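# Fit heat sinks on four modules on an indexing table

## Task

The rotary indexing table stays still for roughly the first 60 seconds. After that it rotates 90 degrees on its own about every 30 seconds, and after its fourth stop it rotates only 45 degrees; the scene ends once that last turn halts. Each of the four power modules on the table must get a heat sink while that module is at the front station, before the table carries it under the hood. Each heat sink must lie flat on the module's pad with its fins pointing up and its four corner holes lined up over the module's four studs. The modules must stay in their nests, and the blue thermal pads must stay stuck where they were.

## Robot and tools

Robot: two 6-joint arms, left_arm and right_arm, each with a two-finger parallel gripper. The arm bases sit nearly unrotated at left_arm (+0.031, +0.281, 0) m and right_arm (-0.028, -0.351, 0) m in the scene frame. The scene frame has its origin at table-top height, midway between the nominal bases. +x points out over the table, +z points up, and the left arm is on the +y side. Left and right here do not match image sides. A camera stand stands behind the arms, and a hood covers part of the rotating table.

Frames: each arm reports its hand pose, velocities, targets and wrist-camera pose in its own base frame. The table and the fixed cameras use the scene frame. Motion offsets are along the current Hand target's own axes. The fingers point along the gripper's +z axis and open and close along its y axis. end_effector_position is the point between the pads, about 1 cm short of the fingertips.

execute_actions(actions, cameras): actions is a list of actions. Each action is a list of up to 15 rows, one per 1/30 s control step. If an action has fewer rows, its last row is held until step 15. Every row has exactly 14 numbers in [-1, 1], covering both arms even if one arm stays still. The first seven are left_arm dx, dy, dz, rx, ry, rz, opening; the last seven are the same for right_arm. The six pose numbers are an offset, not a pose. Every row is measured from the Hand target at the start of that action, not from the previous row. Repeating the same offset in a later action therefore moves the arm further. The scale is 1.0 = 0.6 m for dx/dy/dz and 1.0 = 180 degrees for rotation. rx, ry, rz form one rotation vector. The opening is absolute: +1 is fully open (0.094 m) and -1 is closed. To leave an arm alone, send zeros for its six pose numbers and repeat its current opening. A 0 opening is itself a command to go half open. Images are returned only when actions is empty or when cameras names them.

move(target, speed, blend, opening_speed, grip_force, blocking, cameras): this sends each gripper along a straight line. target is one 14-number row, laid out as above, or a list of up to 15 rows. Every row in the list is an offset from the same starting Hand targets, not from the previous row. speed is the path top speed in m/s, from 0.002 to 2.9 (default 0.25); turning is capped at twice that number in rad/s. It can be one number or one per target. blend is a corner radius in metres for each via point; 0 means stop there. opening_speed is the rate at which openings change, in scale units per second, 0.2 or more. grip_force is the force limit per pad in newtons, 10 to 50, given as one number or one per arm. It stays set once given, and lower values close the fingers more slowly. blocking=false returns after about 0.5 s while the move carries on. A move lasts at most 10 s. It does not steer around obstacles or the other arm, and faster moves lag more and hit harder. Keep paths away from an arm's own base, or its elbow may swing round. The result adds a move: line that gives the ending (done, off_target, moving, held, fault) and any limits (paced = pose clipped, held = steps withheld).

wait(seconds): lets the scene run for 0 to 3600 s without sending new commands. It returns early if a running move ends. stop(): brakes a running move. zoom_image(camera, region): gives an enlarged view of the latest image from cam_head_left, cam_head_right, cam_left_wrist or cam_right_wrist. region is [x0, y0, x1, y1] in pixels, at most 504 wide and 504 high. All images are 896x504. read_manual(section): returns the licence text only. finished_scene(scene): ends scene 1 or 2 for good.

Result lines: end_effector_position (m) and end_effector_quat_wxyz, in the arm's base frame. Hand target is the last commanded pose after clipping; the next offsets start from it. Tool commands gives the current gripper commands. grip_measured gives the finger opening on the command scale; the last entry in Joint positions is the opening in metres. Joint velocities may say "within noise". Joint torques are offset and noisy, and joints 1 to 3 wrap at ±28 N m. Motor temperatures are also reported. A MOTOR HOT line appears at 75 °C. At 90 °C an over-temperature fault folds that arm away for the rest of the scene, and at 100 °C the arm goes limp. Stretched-out arms, held loads and pushing against something all heat the motors.

Control behaviour: each step, the commanded orientation is clipped to within 40 degrees of the measured one. Friction and gravity can leave the gripper short of its target, sagging or tilted, especially at long reach. Small moves may not happen at all or may drift sideways. After each motion, check the pose and fix any tilt. A blocked arm keeps pushing until it is commanded back past where its gripper actually is. The scene keeps running while the operator writes, and the table turns on its own schedule.

Gripping: each pad squeezes with about 50 to 64 N at full force. Close slowly on anything delicate. To release, command an opening well above grip_measured.

Avoid: dropping parts or letting go of them while they move; slamming or hard pushes; any hard hit on fixed or heavy objects, which fails the scene; grippers or fingers pressing on each other, since the clearance check does not protect them; and anything falling off the table or being left off it, which fails the task. Loose parts may occasionally get a small nudge from outside.

Each tool is called as name([rows], argument=value, ...), one row to a line, values as JSON.

## Session

execute_actions(actions=[])

Scene clock: 0.00 s.
left_arm: end_effector_position=(+0.3017, -0.0380, +0.2821) grip_measured=+1.000 end_effector_quat_wxyz=(+0.597, -0.076, +0.798, -0.022) | right_arm: end_effector_position=(+0.2833, -0.0172, +0.1976) grip_measured=+1.000 end_effector_quat_wxyz=(+0.449, +0.217, +0.854, +0.147)
Joint positions: left_arm=[-0.34 0.756 0.756 -0.312 -0.381 -0.251 0.094] | right_arm=[-0.194 0.774 0.685 -0.515 -0.218 0.418 0.094]
Joint velocities: within noise
Joint torques (N m): no reading
Motor temperatures (°C): left_arm=[26 31 32 27 23 27 27] | right_arm=[26 26 29 28 23 23 23]
Heat: left arm: 32 °C; right arm: 29 °C.
Hand target: left_arm +0.3021, -0.0381, +0.2885; +0.603, -0.078, +0.793, -0.025 | right_arm +0.2839, -0.0174, +0.2011; +0.452, +0.216, +0.853, +0.148
Tool commands: left_gripper/opening=+1.0 right_gripper/opening=+1.0

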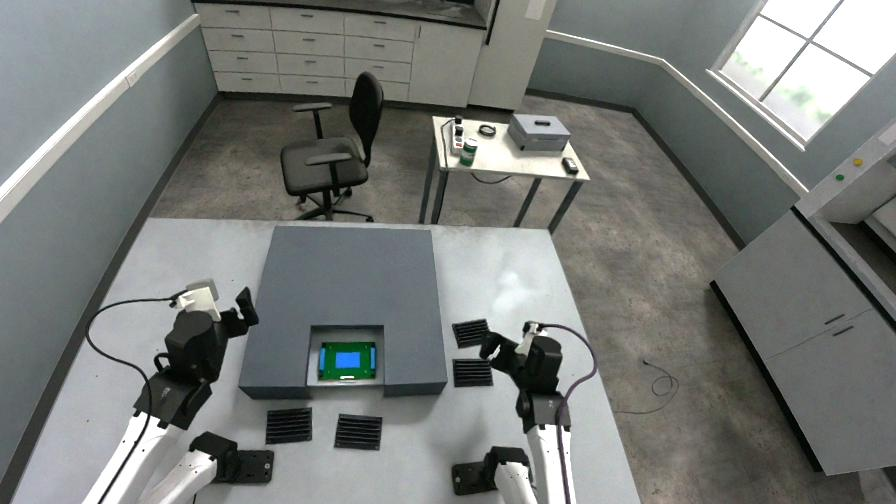

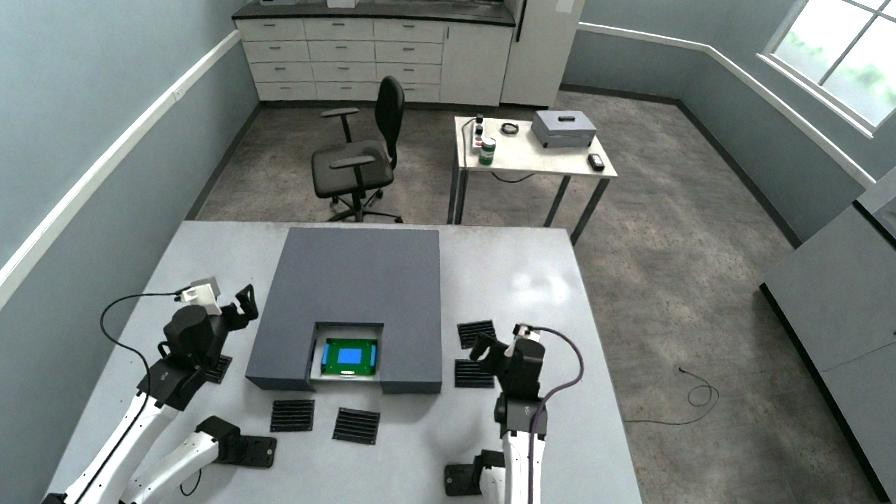

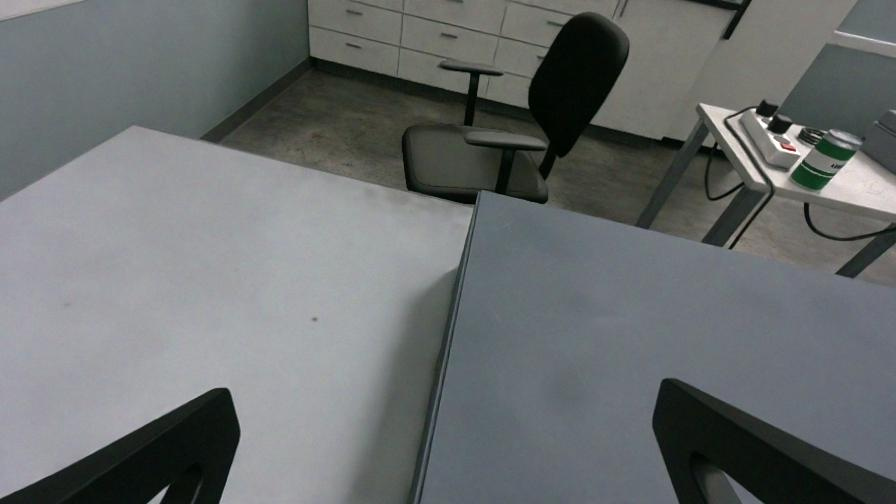

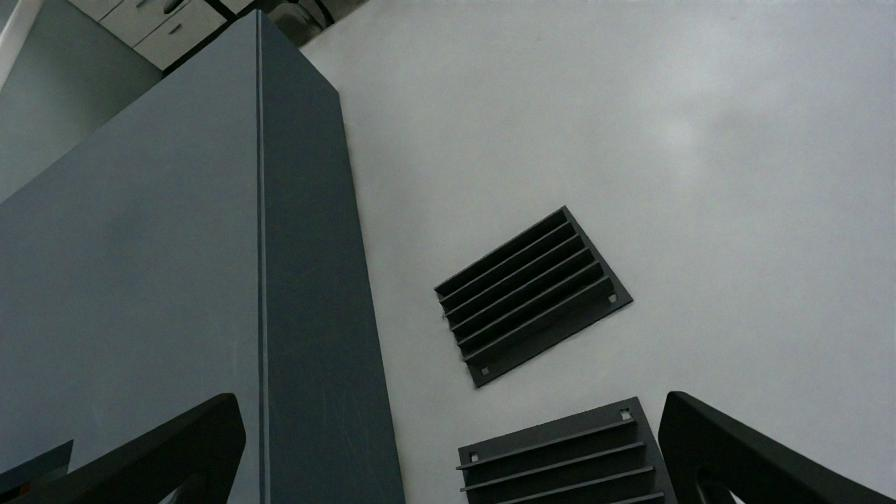

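zoom_image(camera="cam_head_left", region=[230, 300, 510, 460])

zoom_image(camera="cam_head_right", region=[180, 300, 510, 490])

zoom_image(camera="cam_right_wrist", region=[420, 190, 680, 504])

Scaled by 1.800 from the camera's image (finer frame: 1280x720).

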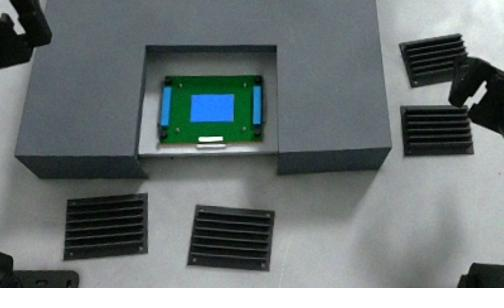

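Scaled by 1.527 from the camera's image (finer frame: 1280x720).

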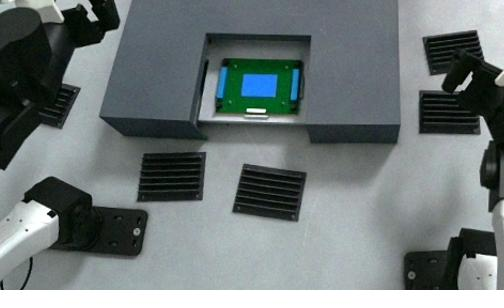

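Scaled by 1.605 from the camera's image (finer frame: 1280x720).

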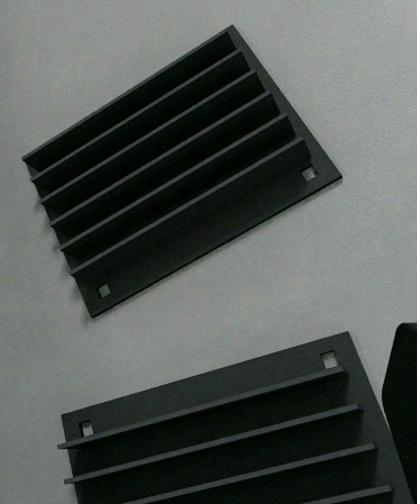

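move(target=[0.4195, -0.3497, -0.3302, 0.3140, 0.3412, 0.4732, 1.0, 0.1340, -0.0077, 0.0375, -0.1692, 0.3339, -0.5948, 1.0], speed=0.45, cameras=["all"])

Scene clock: 10.43 s.
left_arm: end_effector_position=(+0.0696, -0.2892, +0.1279) grip_measured=+1.000 end_effector_quat_wxyz=(+0.006, +0.700, +0.714, +0.006) | right_arm: end_effector_position=(+0.2568, +0.0205, +0.1270) grip_measured=+1.000 end_effector_quat_wxyz=(-0.004, +0.700, -0.714, -0.005)
Joint positions: left_arm=[-1.344 1.662 1.419 -1.323 -0.016 0.208 0.094] | right_arm=[0.072 1.516 1.267 -1.323 -0.012 -1.48 0.094]
Joint torques (N m): left_arm=[-0.87 -6.64 10.03 0.12 0.2 0.12] | right_arm=[0.4 -5.15 8.27 0.18 0.04 -0.09]
Heat: left arm: 34 °C; right arm: 31 °C.
Hand target: left_arm +0.0660, -0.2944, +0.1299; -0.001, +0.707, +0.707, +0.001 | right_arm +0.2616, +0.0203, +0.1300; +0.000, +0.707, -0.707, +0.000
Off the commanded pose: left_arm 0.007 m, 1 deg | right_arm 0.006 m, 1 deg.
move: done
cam_left_wrist: T_world_to_cam=[[-0.99991, -0.01313, -0.00049, 0.06383], [-0.01218, 0.91282, 0.40817, 0.25008], [-0.00491, 0.40814, -0.91291, 0.32691]] pos_world=[0.06848, -0.36087, 0.1964]
cam_right_wrist: T_world_to_cam=[[0.99969, -0.01974, -0.01548, -0.25365], [-0.01168, -0.91237, 0.4092, 0.0077], [-0.0222, -0.40889, -0.91231, 0.22056]] pos_world=[0.25855, 0.0922, 0.19414]

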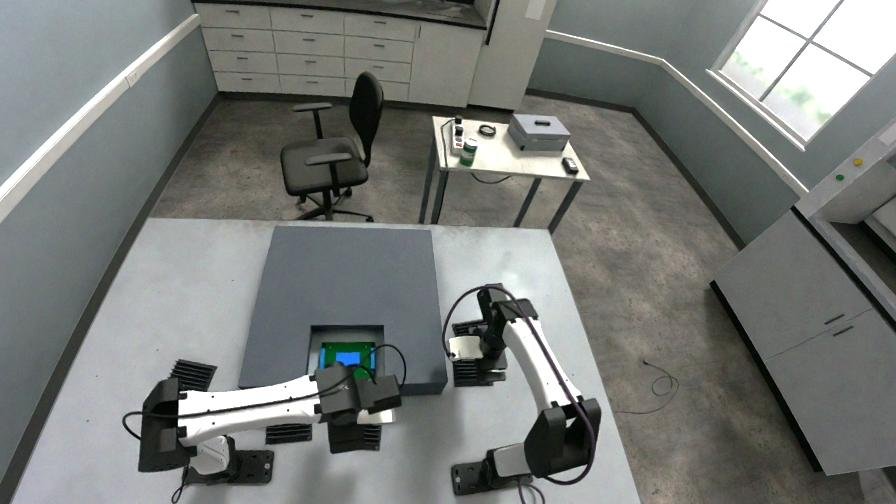

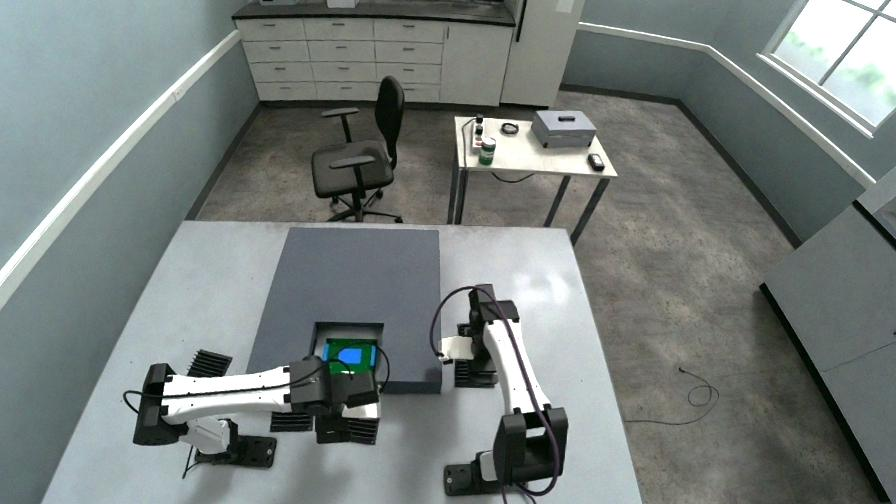

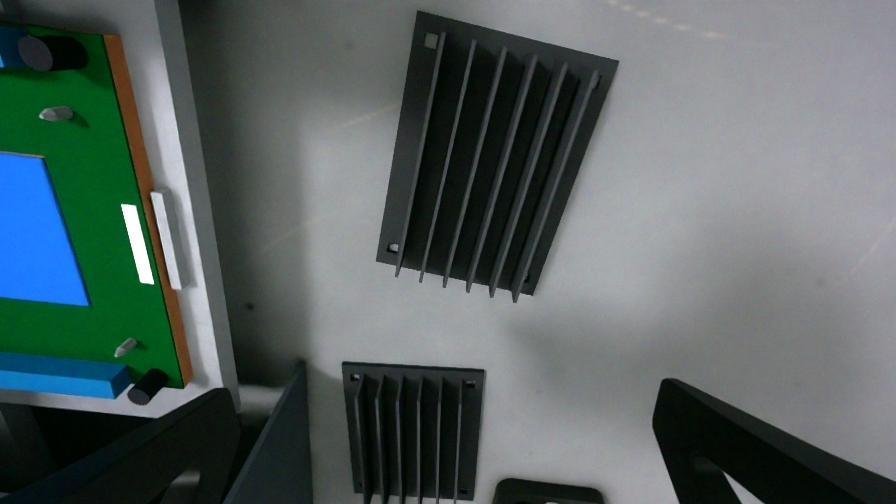

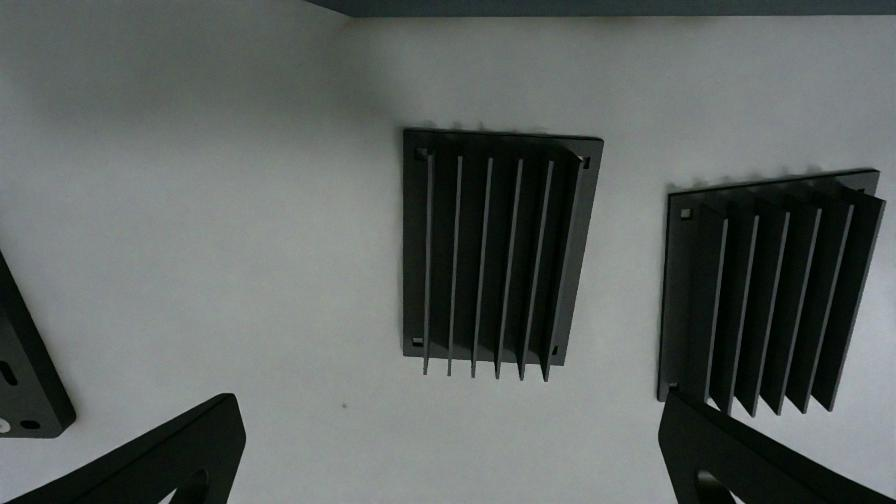

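zoom_image(camera="cam_right_wrist", region=[380, 110, 640, 400])

zoom_image(camera="cam_left_wrist", region=[350, 0, 650, 310])

zoom_image(camera="cam_left_wrist", region=[0, 0, 260, 440])

Scaled by 1.738 from the camera's image (finer frame: 1280x720).

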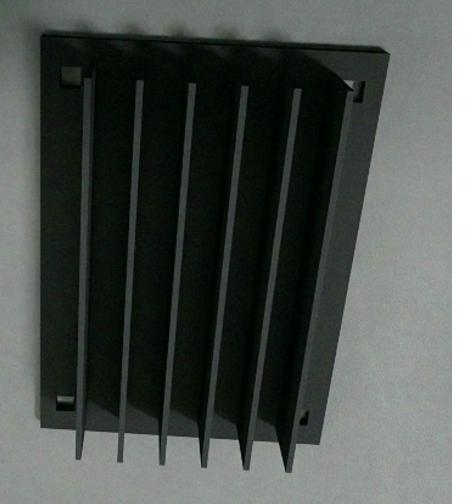

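Scaled by 1.626 from the camera's image (finer frame: 1280x720).

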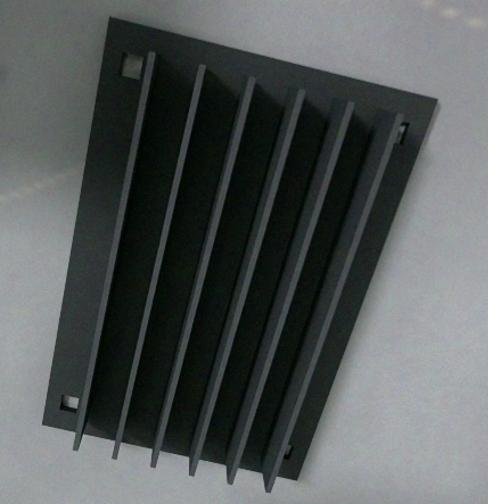

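Scaled by 1.145 from the camera's image (finer frame: 1280x720).

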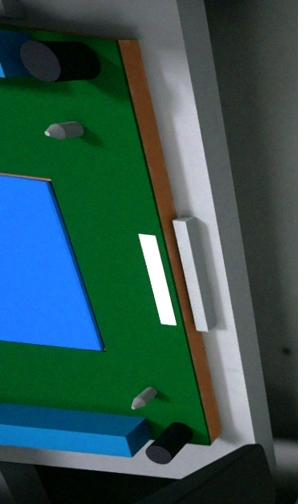

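move(target=[-0.037, -0.0307, 0.115, 0, 0, 0.0683, 1.0, 0.0288, -0.0255, 0.1142, 0, 0, 0.019, 1.0], speed=0.3, cameras=["cam_left_wrist", "cam_right_wrist"])

Scene clock: 15.03 s.
left_arm: end_effector_position=(+0.0520, -0.3164, +0.0715) grip_measured=+1.000 end_effector_quat_wxyz=(+0.012, +0.773, +0.634, +0.002) | right_arm: end_effector_position=(+0.2794, +0.0065, +0.0699) grip_measured=+1.000 end_effector_quat_wxyz=(-0.011, +0.684, -0.730, +0.004)
Joint positions: left_arm=[-1.416 1.76 1.306 -1.099 -0.016 0.351 0.094] | right_arm=[0.018 1.605 1.127 -1.071 -0.009 -1.488 0.094]
Joint torques (N m): left_arm=[-0.81 -7.36 5.46 0.52 0.19 0.07] | right_arm=[-0.62 -5.87 4.59 0.41 0.03 -0.1]
Heat: left arm: 35 °C; right arm: 32 °C.
Hand target: left_arm +0.0476, -0.3165, +0.0609; -0.001, +0.779, +0.627, +0.001 | right_arm +0.2769, +0.0029, +0.0614; +0.000, +0.686, -0.728, +0.000
Off the commanded pose: left_arm 0.012 m, 2 deg | right_arm 0.009 m, 1 deg.
move: off_target (left_arm)
cam_left_wrist: T_world_to_cam=[[-0.97951, 0.20135, -0.00452, 0.11301], [0.18289, 0.89865, 0.39873, 0.28371], [0.08434, 0.38973, -0.91706, 0.27633]] pos_world=[0.0355, -0.3854, 0.1408]
cam_right_wrist: T_world_to_cam=[[0.99776, -0.06659, 0.00684, -0.27805], [-0.06353, -0.90989, 0.40995, 0.03293], [-0.02107, -0.40947, -0.91208, 0.16293]] pos_world=[0.28295, 0.07816, 0.13701]

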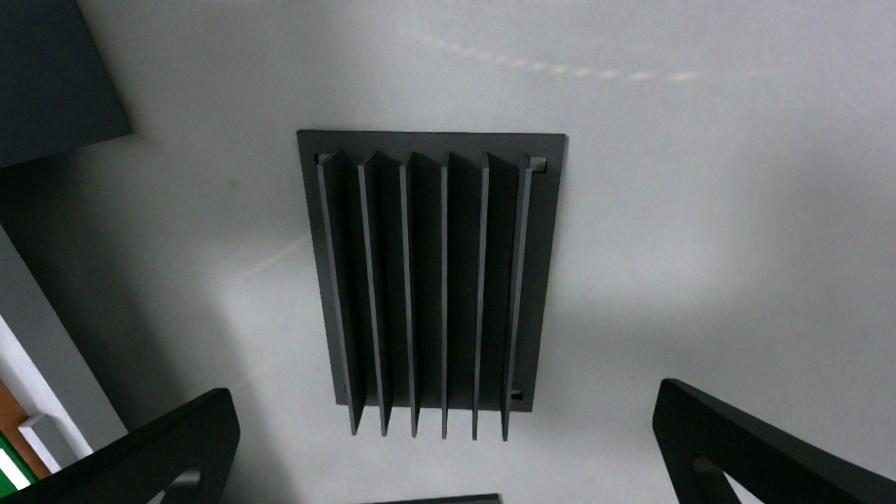

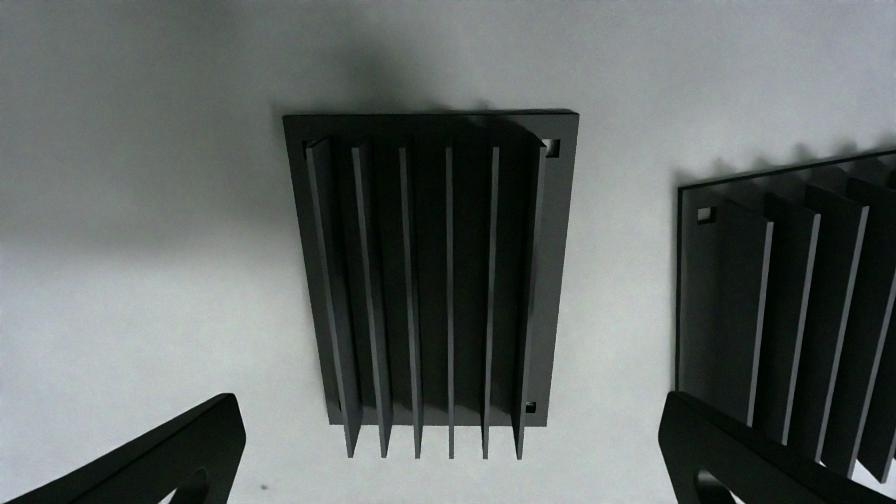

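move(target=[0.0093, 0.0043, 0.0783, 0, 0, 0.0067, 1.0, 0.0013, 0.0082, 0.0633, 0, 0, 0, 1.0], speed=0.15, cameras=["cam_left_wrist", "cam_right_wrist"])

Scene clock: 18.13 s.
left_arm: end_effector_position=(+0.0517, -0.3141, +0.0243) grip_measured=+1.000 end_effector_quat_wxyz=(+0.012, +0.784, +0.621, +0.002) | right_arm: end_effector_position=(+0.2758, +0.0065, +0.0317) grip_measured=+1.000 end_effector_quat_wxyz=(-0.011, +0.684, -0.729, +0.004)
Joint positions: left_arm=[-1.416 1.805 1.165 -0.913 -0.016 0.386 0.094] | right_arm=[0.018 1.638 1.002 -0.913 -0.009 -1.49 0.094]
Joint torques (N m): left_arm=[0.21 -7.58 5.14 0.46 0.2 0.11] | right_arm=[-0.66 -5.83 4.31 0.43 0.02 -0.11]
Heat: left arm: 35 °C; right arm: 32 °C.
Hand target: left_arm +0.0513, -0.3116, +0.0139; -0.001, +0.785, +0.619, +0.001 | right_arm +0.2720, +0.0024, +0.0235; +0.000, +0.686, -0.728, +0.000
Off the commanded pose: left_arm 0.011 m, 1 deg | right_arm 0.010 m, 1 deg.
move: off_target (left_arm)
cam_left_wrist: T_world_to_cam=[[-0.97194, 0.23517, -0.00504, 0.12217], [0.21368, 0.89167, 0.39907, 0.29672], [0.09835, 0.3868, -0.9169, 0.23045]] pos_world=[0.03268, -0.38245, 0.0935]
cam_right_wrist: T_world_to_cam=[[0.99788, -0.06473, 0.00734, -0.27422], [-0.06205, -0.91002, 0.40989, 0.04795], [-0.01985, -0.40947, -0.91211, 0.12767]] pos_world=[0.27915, 0.07816, 0.09881]

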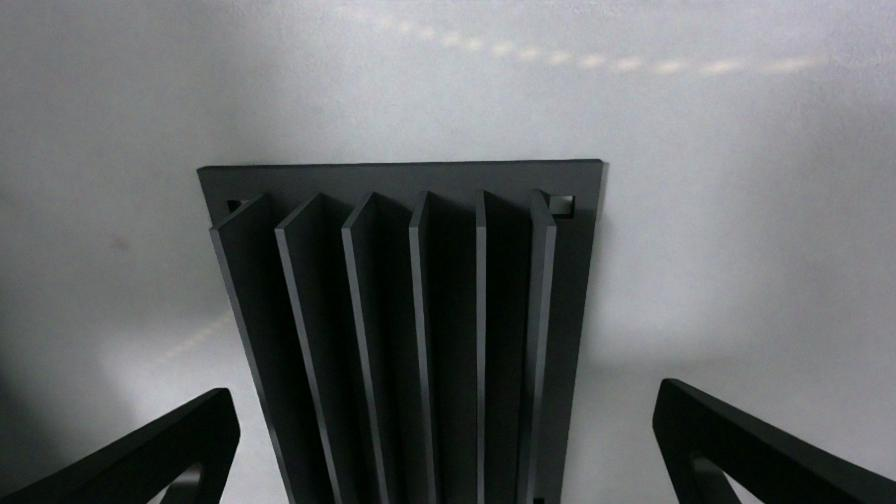

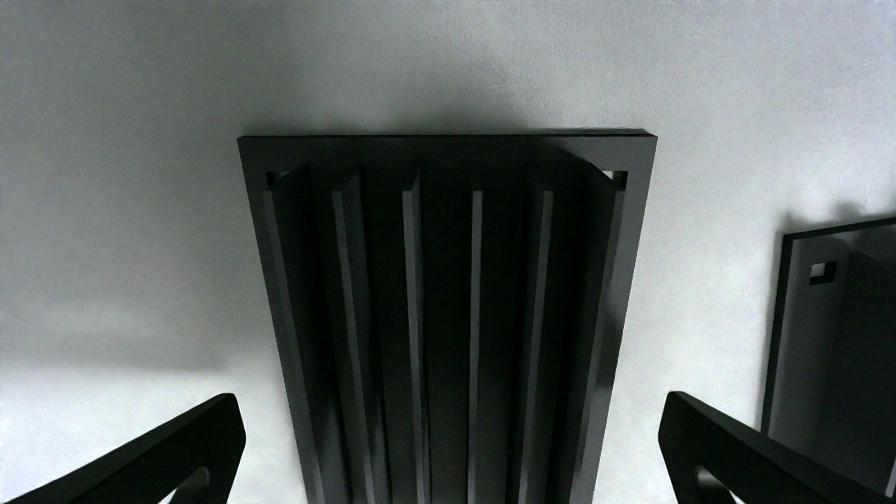

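move([
  [0.0062, 0.0187, 0.0083, 0, 0, 0, 1.0, 0, 0, 0.012, 0, 0, 0, 1.0],
  [0.0062, 0.0187, 0.0083, 0, 0, 0, 0.12, 0, 0, 0.012, 0, 0, 0, 0.12],
], speed=0.1, opening_speed=1.0, cameras=["cam_left_wrist", "cam_right_wrist"])

Scene clock: 22.03 s.
left_arm: end_effector_position=(+0.0626, -0.3129, +0.0187) grip_measured=+0.192 end_effector_quat_wxyz=(+0.009, +0.784, +0.621, -0.001) | right_arm: end_effector_position=(+0.2756, +0.0065, +0.0243) grip_measured=+0.216 end_effector_quat_wxyz=(-0.011, +0.685, -0.729, +0.004)
Joint positions: left_arm=[-1.377 1.818 1.158 -0.894 -0.007 0.425 0.056] | right_arm=[0.018 1.65 0.983 -0.883 -0.009 -1.491 0.057]
Joint torques (N m): left_arm=[0.06 -7.71 5.23 0.48 0.11 0.1] | right_arm=[-0.65 -5.86 4.4 0.45 0.02 -0.1]
Heat: left arm: 35 °C; right arm: 32 °C.
Hand target: left_arm +0.0630, -0.3106, +0.0090; -0.001, +0.785, +0.619, +0.001 | right_arm +0.2720, +0.0024, +0.0163; +0.000, +0.686, -0.728, +0.000
Off the commanded pose: left_arm 0.010 m, 1 deg | right_arm 0.010 m, 1 deg.
move: done
cam_left_wrist: T_world_to_cam=[[-0.9721, 0.23455, 0.0033, 0.13212], [0.21644, 0.89145, 0.39808, 0.29535], [0.09043, 0.38769, -0.91734, 0.22459]] pos_world=[0.0442, -0.38135, 0.08801]
cam_right_wrist: T_world_to_cam=[[0.99796, -0.06359, 0.0062, -0.27398], [-0.06054, -0.91005, 0.41004, 0.05057], [-0.02044, -0.40958, -0.91204, 0.121]] pos_world=[0.27895, 0.07816, 0.09131]

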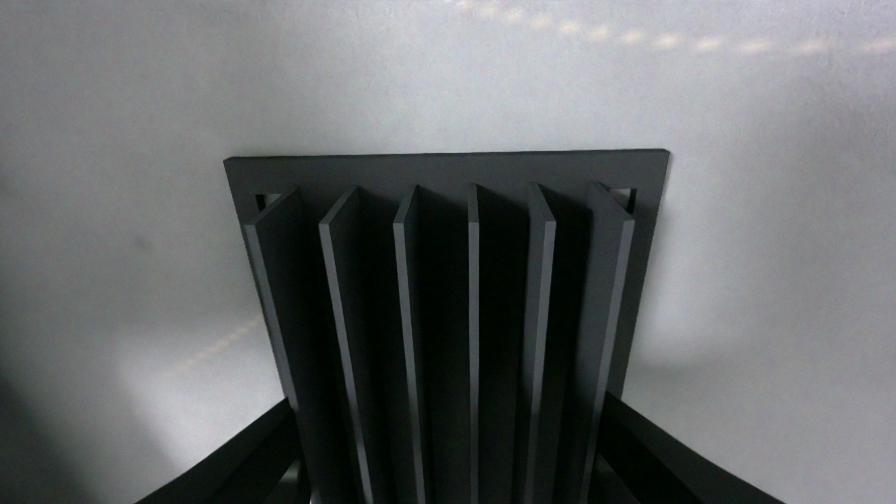

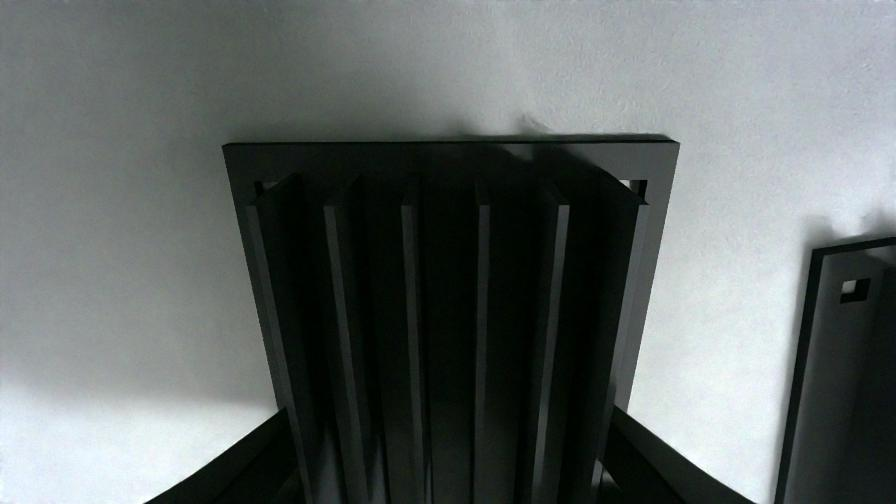

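move([
  [0, 0, -0.0833, 0, 0, 0, 0.12, 0, 0, 0, 0, 0, 0, 0.12],
  [0.0562, 0.0722, -0.2217, 0, 0, -0.061, 0.12, 0, 0, 0, 0, 0, 0, 0.12],
], speed=0.25, blend=0.03, cameras=["cam_left_wrist", "cam_head_left"])

zoom_image(camera="cam_left_wrist", region=[0, 0, 290, 460])

Scene clock: 25.10 s.
left_arm: end_effector_position=(+0.1106, -0.2845, +0.1280) grip_measured=+0.191 end_effector_quat_wxyz=(-0.015, +0.726, +0.687, +0.010) | right_arm: end_effector_position=(+0.2756, +0.0065, +0.0243) grip_measured=+0.216 end_effector_quat_wxyz=(-0.011, +0.685, -0.729, +0.004)
Joint positions: left_arm=[-1.204 1.729 1.495 -1.372 -0.007 0.422 0.056] | right_arm=[0.018 1.65 0.983 -0.883 -0.009 -1.491 0.057]
Joint torques (N m): left_arm=[0.1 -11.06 10.59 0 0.11 -0.07] | right_arm=[-0.65 -5.9 4.27 0.43 0.03 -0.06]
Heat: left arm: 35 °C; right arm: 31 °C.
Hand target: left_arm +0.1131, -0.2881, +0.1420; -0.001, +0.723, +0.691, +0.001 | right_arm +0.2720, +0.0024, +0.0163; +0.000, +0.686, -0.728, +0.000
Off the commanded pose: left_arm 0.015 m, 2 deg | right_arm 0.010 m, 1 deg.
move: off_target (left_arm); blend cut to 0.0249 m at target 1
cam_left_wrist: T_world_to_cam=[[-0.9979, 0.05983, 0.02465, 0.12223], [0.06457, 0.89544, 0.44048, 0.22863], [0.00428, 0.44115, -0.89742, 0.33175]] pos_world=[0.10579, -0.35839, 0.194]
Images, in order (width x height): cam_head_left 896x504, cam_left_wrist 896x504.

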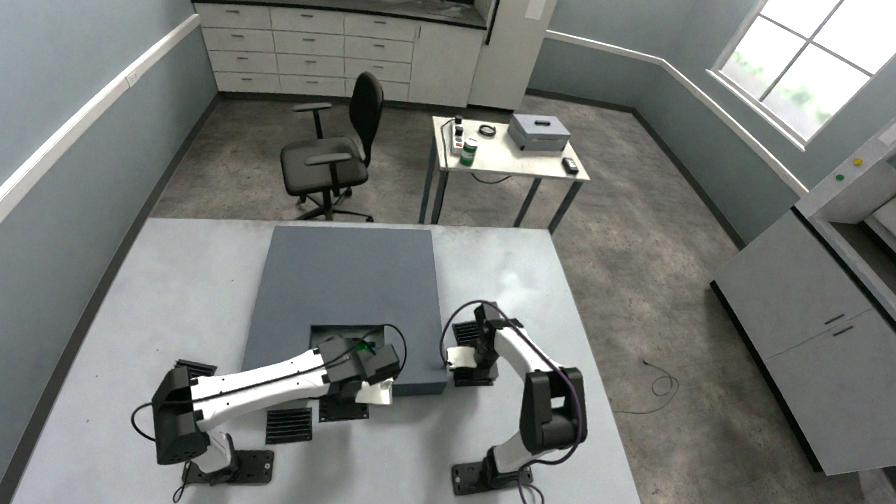

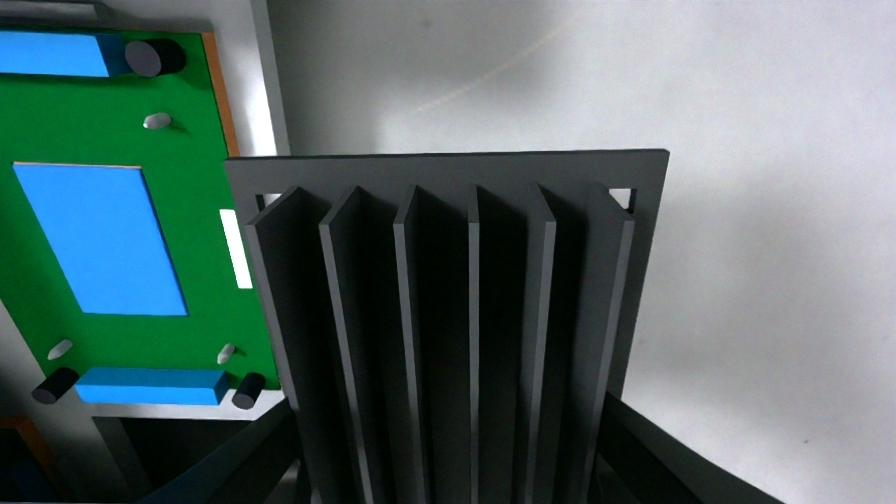

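Scaled by 1.096 from the camera's image (finer frame: 1280x720).

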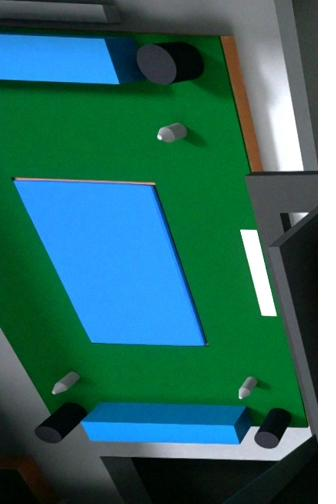

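zoom_image(camera="cam_left_wrist", region=[0, 20, 290, 180])

zoom_image(camera="cam_left_wrist", region=[0, 280, 300, 450])

zoom_image(camera="cam_left_wrist", region=[210, 140, 690, 240])

Scaled by 1.738 from the camera's image (finer frame: 1280x720).

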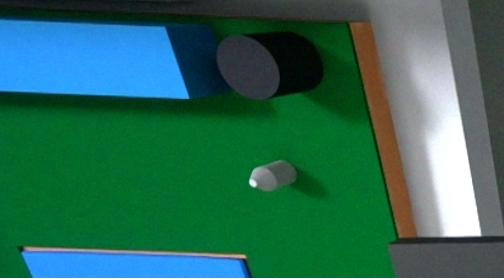

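Scaled by 1.680 from the camera's image (finer frame: 1280x720).

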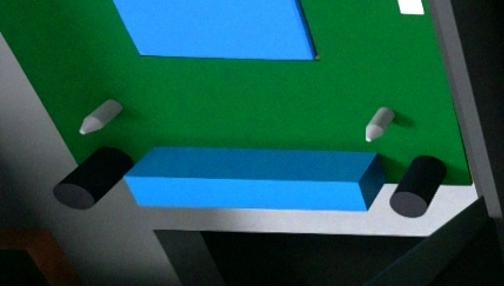

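Scaled by 1.050 from the camera's image (finer frame: 1280x720).

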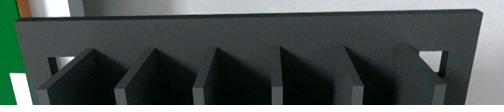

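zoom_image(camera="cam_left_wrist", region=[200, 130, 340, 430])

zoom_image(camera="cam_left_wrist", region=[560, 130, 700, 430])

Scaled by 1.680 from the camera's image (finer frame: 1280x720).

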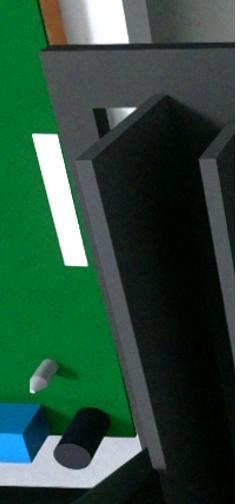

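Scaled by 1.680 from the camera's image (finer frame: 1280x720).

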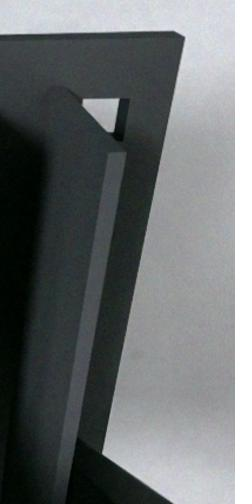

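move(target=[0.0013, 0.2135, 0.065, -0.0045, -0.011, 0.0139, 0.12, 0, 0, 0, 0, 0, 0, 0.12], speed=0.2, cameras=["cam_left_wrist", "cam_head_left", "cam_head_right"])

zoom_image(camera="cam_left_wrist", region=[100, 0, 460, 260])

zoom_image(camera="cam_left_wrist", region=[440, 0, 800, 260])

Scene clock: 33.83 s.
left_arm: end_effector_position=(+0.2339, -0.2838, +0.0999) grip_measured=+0.191 end_effector_quat_wxyz=(+0.004, +0.735, +0.678, +0.000) | right_arm: end_effector_position=(+0.2756, +0.0065, +0.0243) grip_measured=+0.216 end_effector_quat_wxyz=(-0.011, +0.685, -0.729, +0.004)
Joint positions: left_arm=[-0.882 1.933 1.644 -1.273 -0.001 0.769 0.056] | right_arm=[0.018 1.65 0.983 -0.883 -0.009 -1.491 0.057]
Joint torques (N m): left_arm=[0.01 -9.92 10.73 0.34 0.18 0.11] | right_arm=[-0.69 -5.94 4.34 0.42 0.02 -0.06]
Heat: left arm: 36 °C; right arm: 31 °C.
Hand target: left_arm +0.2411, -0.2929, +0.1031; +0.017, +0.737, +0.675, -0.007 | right_arm +0.2720, +0.0024, +0.0163; +0.000, +0.686, -0.728, +0.000
Off the commanded pose: left_arm 0.012 m, 2 deg | right_arm 0.010 m, 1 deg.
move: off_target (left_arm)
cam_left_wrist: T_world_to_cam=[[-0.99622, 0.08641, 0.00929, 0.25456], [0.08277, 0.91072, 0.40464, 0.23609], [0.0265, 0.40388, -0.91443, 0.29167]] pos_world=[0.22632, -0.35481, 0.16881]
Images, in order (width x height): cam_head_left 896x504, cam_head_right 896x504, cam_left_wrist 896x504.

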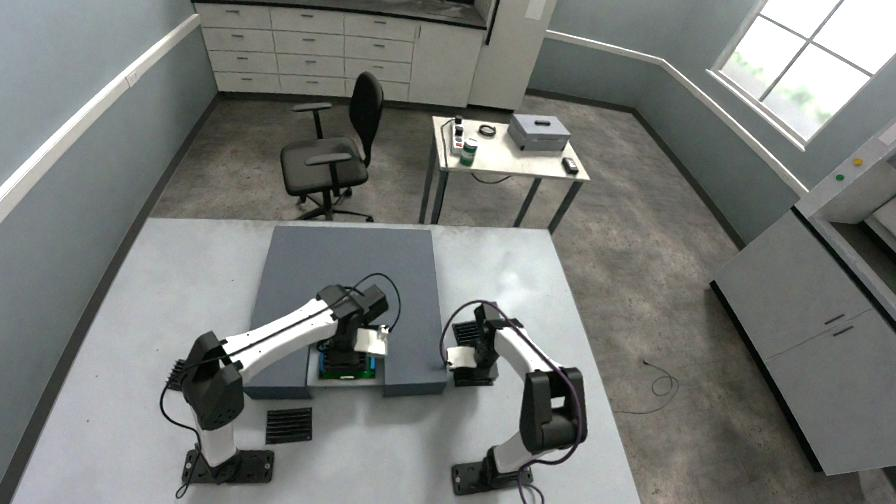

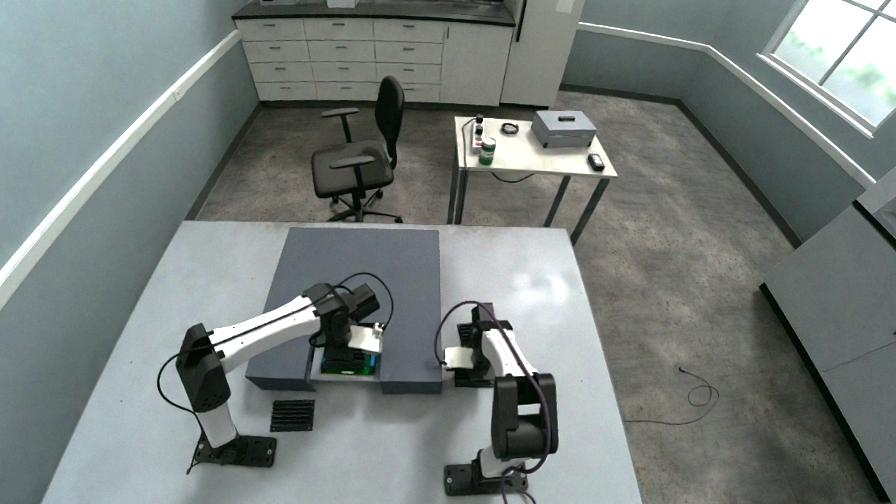

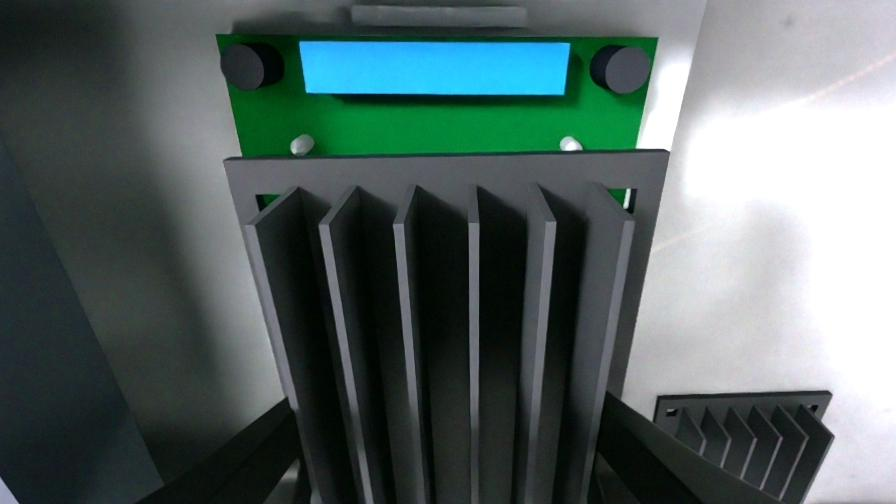

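Scaled by 1.400 from the camera's image (finer frame: 1280x720).

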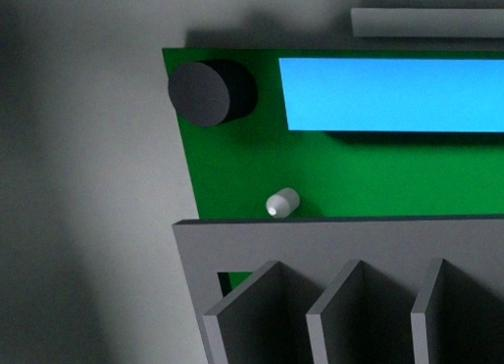

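Scaled by 1.400 from the camera's image (finer frame: 1280x720).

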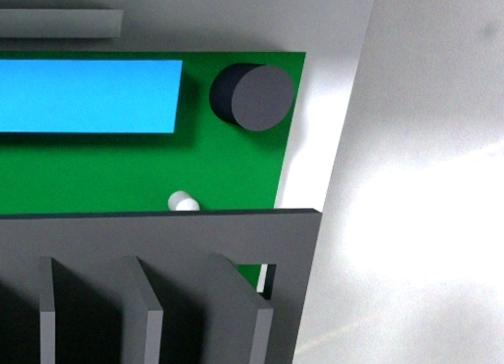

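move(target=[-0.006, 0.0077, 0.0287, -0.0021, -0.0024, 0.0111, 0.12, 0, 0, 0, 0, 0, 0, 0.12], speed=0.1, cameras=["cam_left_wrist"])

zoom_image(camera="cam_left_wrist", region=[160, 0, 720, 260])

Scene clock: 36.77 s.
left_arm: end_effector_position=(+0.2426, -0.2947, +0.0926) grip_measured=+0.191 end_effector_quat_wxyz=(+0.022, +0.747, +0.664, -0.001) | right_arm: end_effector_position=(+0.2756, +0.0065, +0.0243) grip_measured=+0.216 end_effector_quat_wxyz=(-0.011, +0.685, -0.729, +0.004)
Joint positions: left_arm=[-0.882 1.955 1.644 -1.215 0 0.806 0.056] | right_arm=[0.018 1.65 0.983 -0.883 -0.009 -1.491 0.057]
Joint torques (N m): left_arm=[0.14 -10.29 6.84 0.54 0.19 0.09] | right_arm=[-0.7 -5.96 4.29 0.43 0.03 -0.07]
Heat: left arm: 36 °C; right arm: 31 °C.
Hand target: left_arm +0.2455, -0.2975, +0.0859; +0.021, +0.749, +0.662, -0.007 | right_arm +0.2720, +0.0024, +0.0163; +0.000, +0.686, -0.728, +0.000
Off the commanded pose: left_arm 0.008 m, 1 deg | right_arm 0.010 m, 1 deg.
move: done
cam_left_wrist: T_world_to_cam=[[-0.99231, 0.12271, -0.01614, 0.27637], [0.10733, 0.91817, 0.38137, 0.2466], [0.06162, 0.3767, -0.92428, 0.27349]] pos_world=[0.23092, -0.36336, 0.1632]

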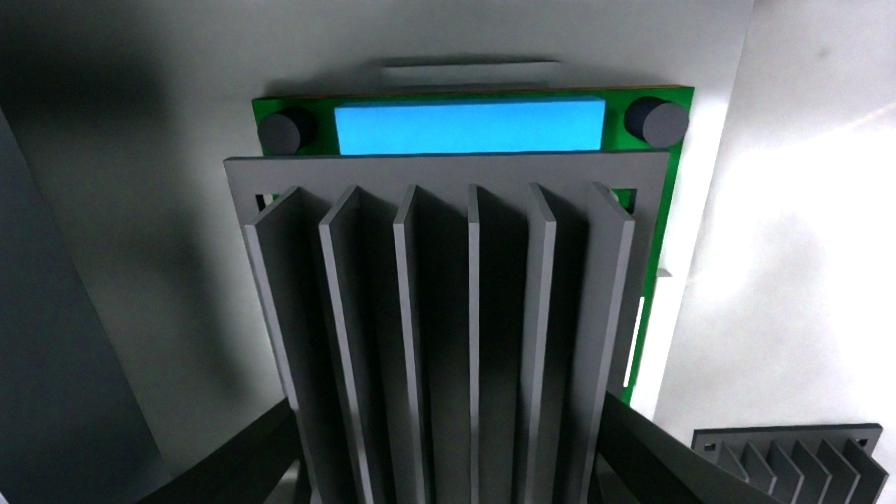

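Region (160, 0, 720, 260) is 560x260 pixels. A region can be at most 504 by 504 pixels.

zoom_image(camera="cam_left_wrist", region=[210, 80, 350, 220])

zoom_image(camera="cam_left_wrist", region=[570, 70, 710, 220])

Scaled by 3.600 from the camera's image (finer frame: 1280x720).

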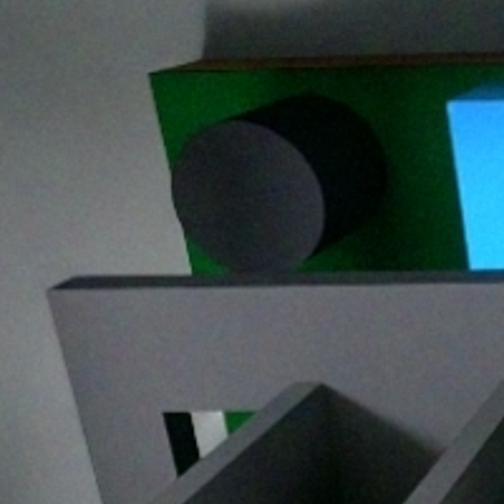

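Scaled by 3.360 from the camera's image (finer frame: 1280x720).

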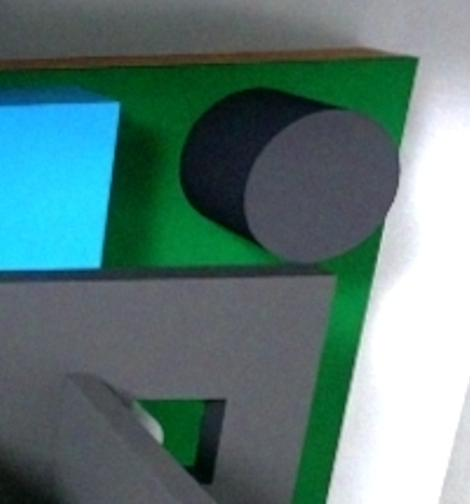

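move(target=[0.0273, -0.0112, 0.0237, 0.0115, 0.0110, 0, 0.12, 0, 0, 0, 0, 0, 0, 0.12], speed=0.1, cameras=["cam_left_wrist"])

zoom_image(camera="cam_left_wrist", region=[210, 60, 350, 220])

zoom_image(camera="cam_left_wrist", region=[560, 60, 720, 220])

Scene clock: 41.80 s.
left_arm: end_effector_position=(+0.2405, -0.2818, +0.0795) grip_measured=+0.191 end_effector_quat_wxyz=(+0.002, +0.748, +0.664, -0.002) | right_arm: end_effector_position=(+0.2756, +0.0065, +0.0243) grip_measured=+0.216 end_effector_quat_wxyz=(-0.011, +0.685, -0.729, +0.004)
Joint positions: left_arm=[-0.862 1.955 1.593 -1.204 0.004 0.826 0.056] | right_arm=[0.018 1.65 0.983 -0.883 -0.009 -1.491 0.057]
Joint torques (N m): left_arm=[0.08 -10.45 5.3 0.45 0.16 0.11] | right_arm=[-0.64 -5.86 4.38 0.42 0.03 -0.09]
Motor temperatures (°C): left_arm=[26 36 37 28 23 27 28] | right_arm=[26 27 31 28 23 23 24]
Heat: left arm: 37 °C; right arm: 31 °C.
Hand target: left_arm +0.2410, -0.2810, +0.0709; -0.004, +0.749, +0.662, -0.006 | right_arm +0.2720, +0.0024, +0.0163; +0.000, +0.686, -0.728, +0.000
Off the commanded pose: left_arm 0.009 m, 1 deg | right_arm 0.010 m, 1 deg.
move: done
cam_left_wrist: T_world_to_cam=[[-0.9922, 0.12361, 0.01628, 0.27007], [0.11962, 0.90693, 0.40395, 0.2321], [0.03517, 0.40274, -0.91464, 0.26959]] pos_world=[0.23072, -0.35246, 0.14842]

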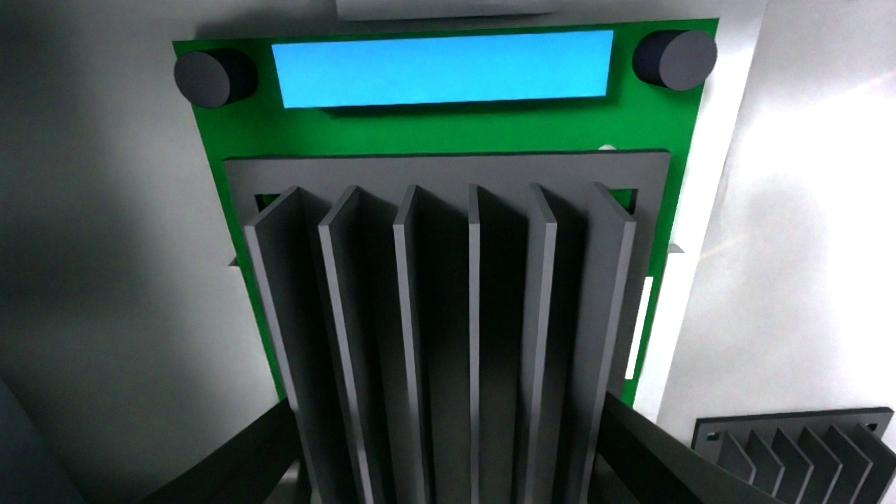

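Scaled by 3.150 from the camera's image (finer frame: 1280x720).

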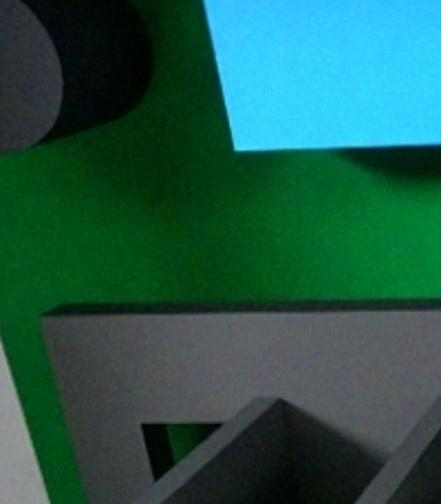

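Scaled by 3.150 from the camera's image (finer frame: 1280x720).

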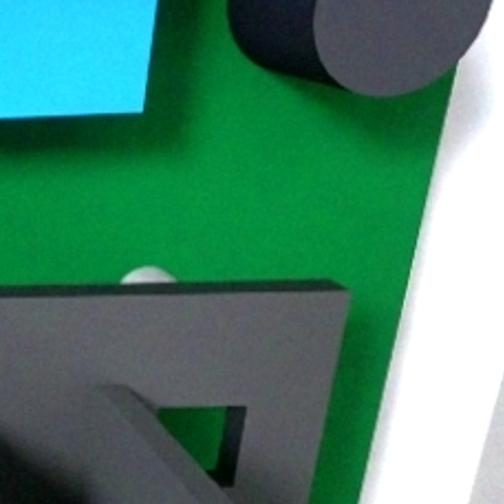

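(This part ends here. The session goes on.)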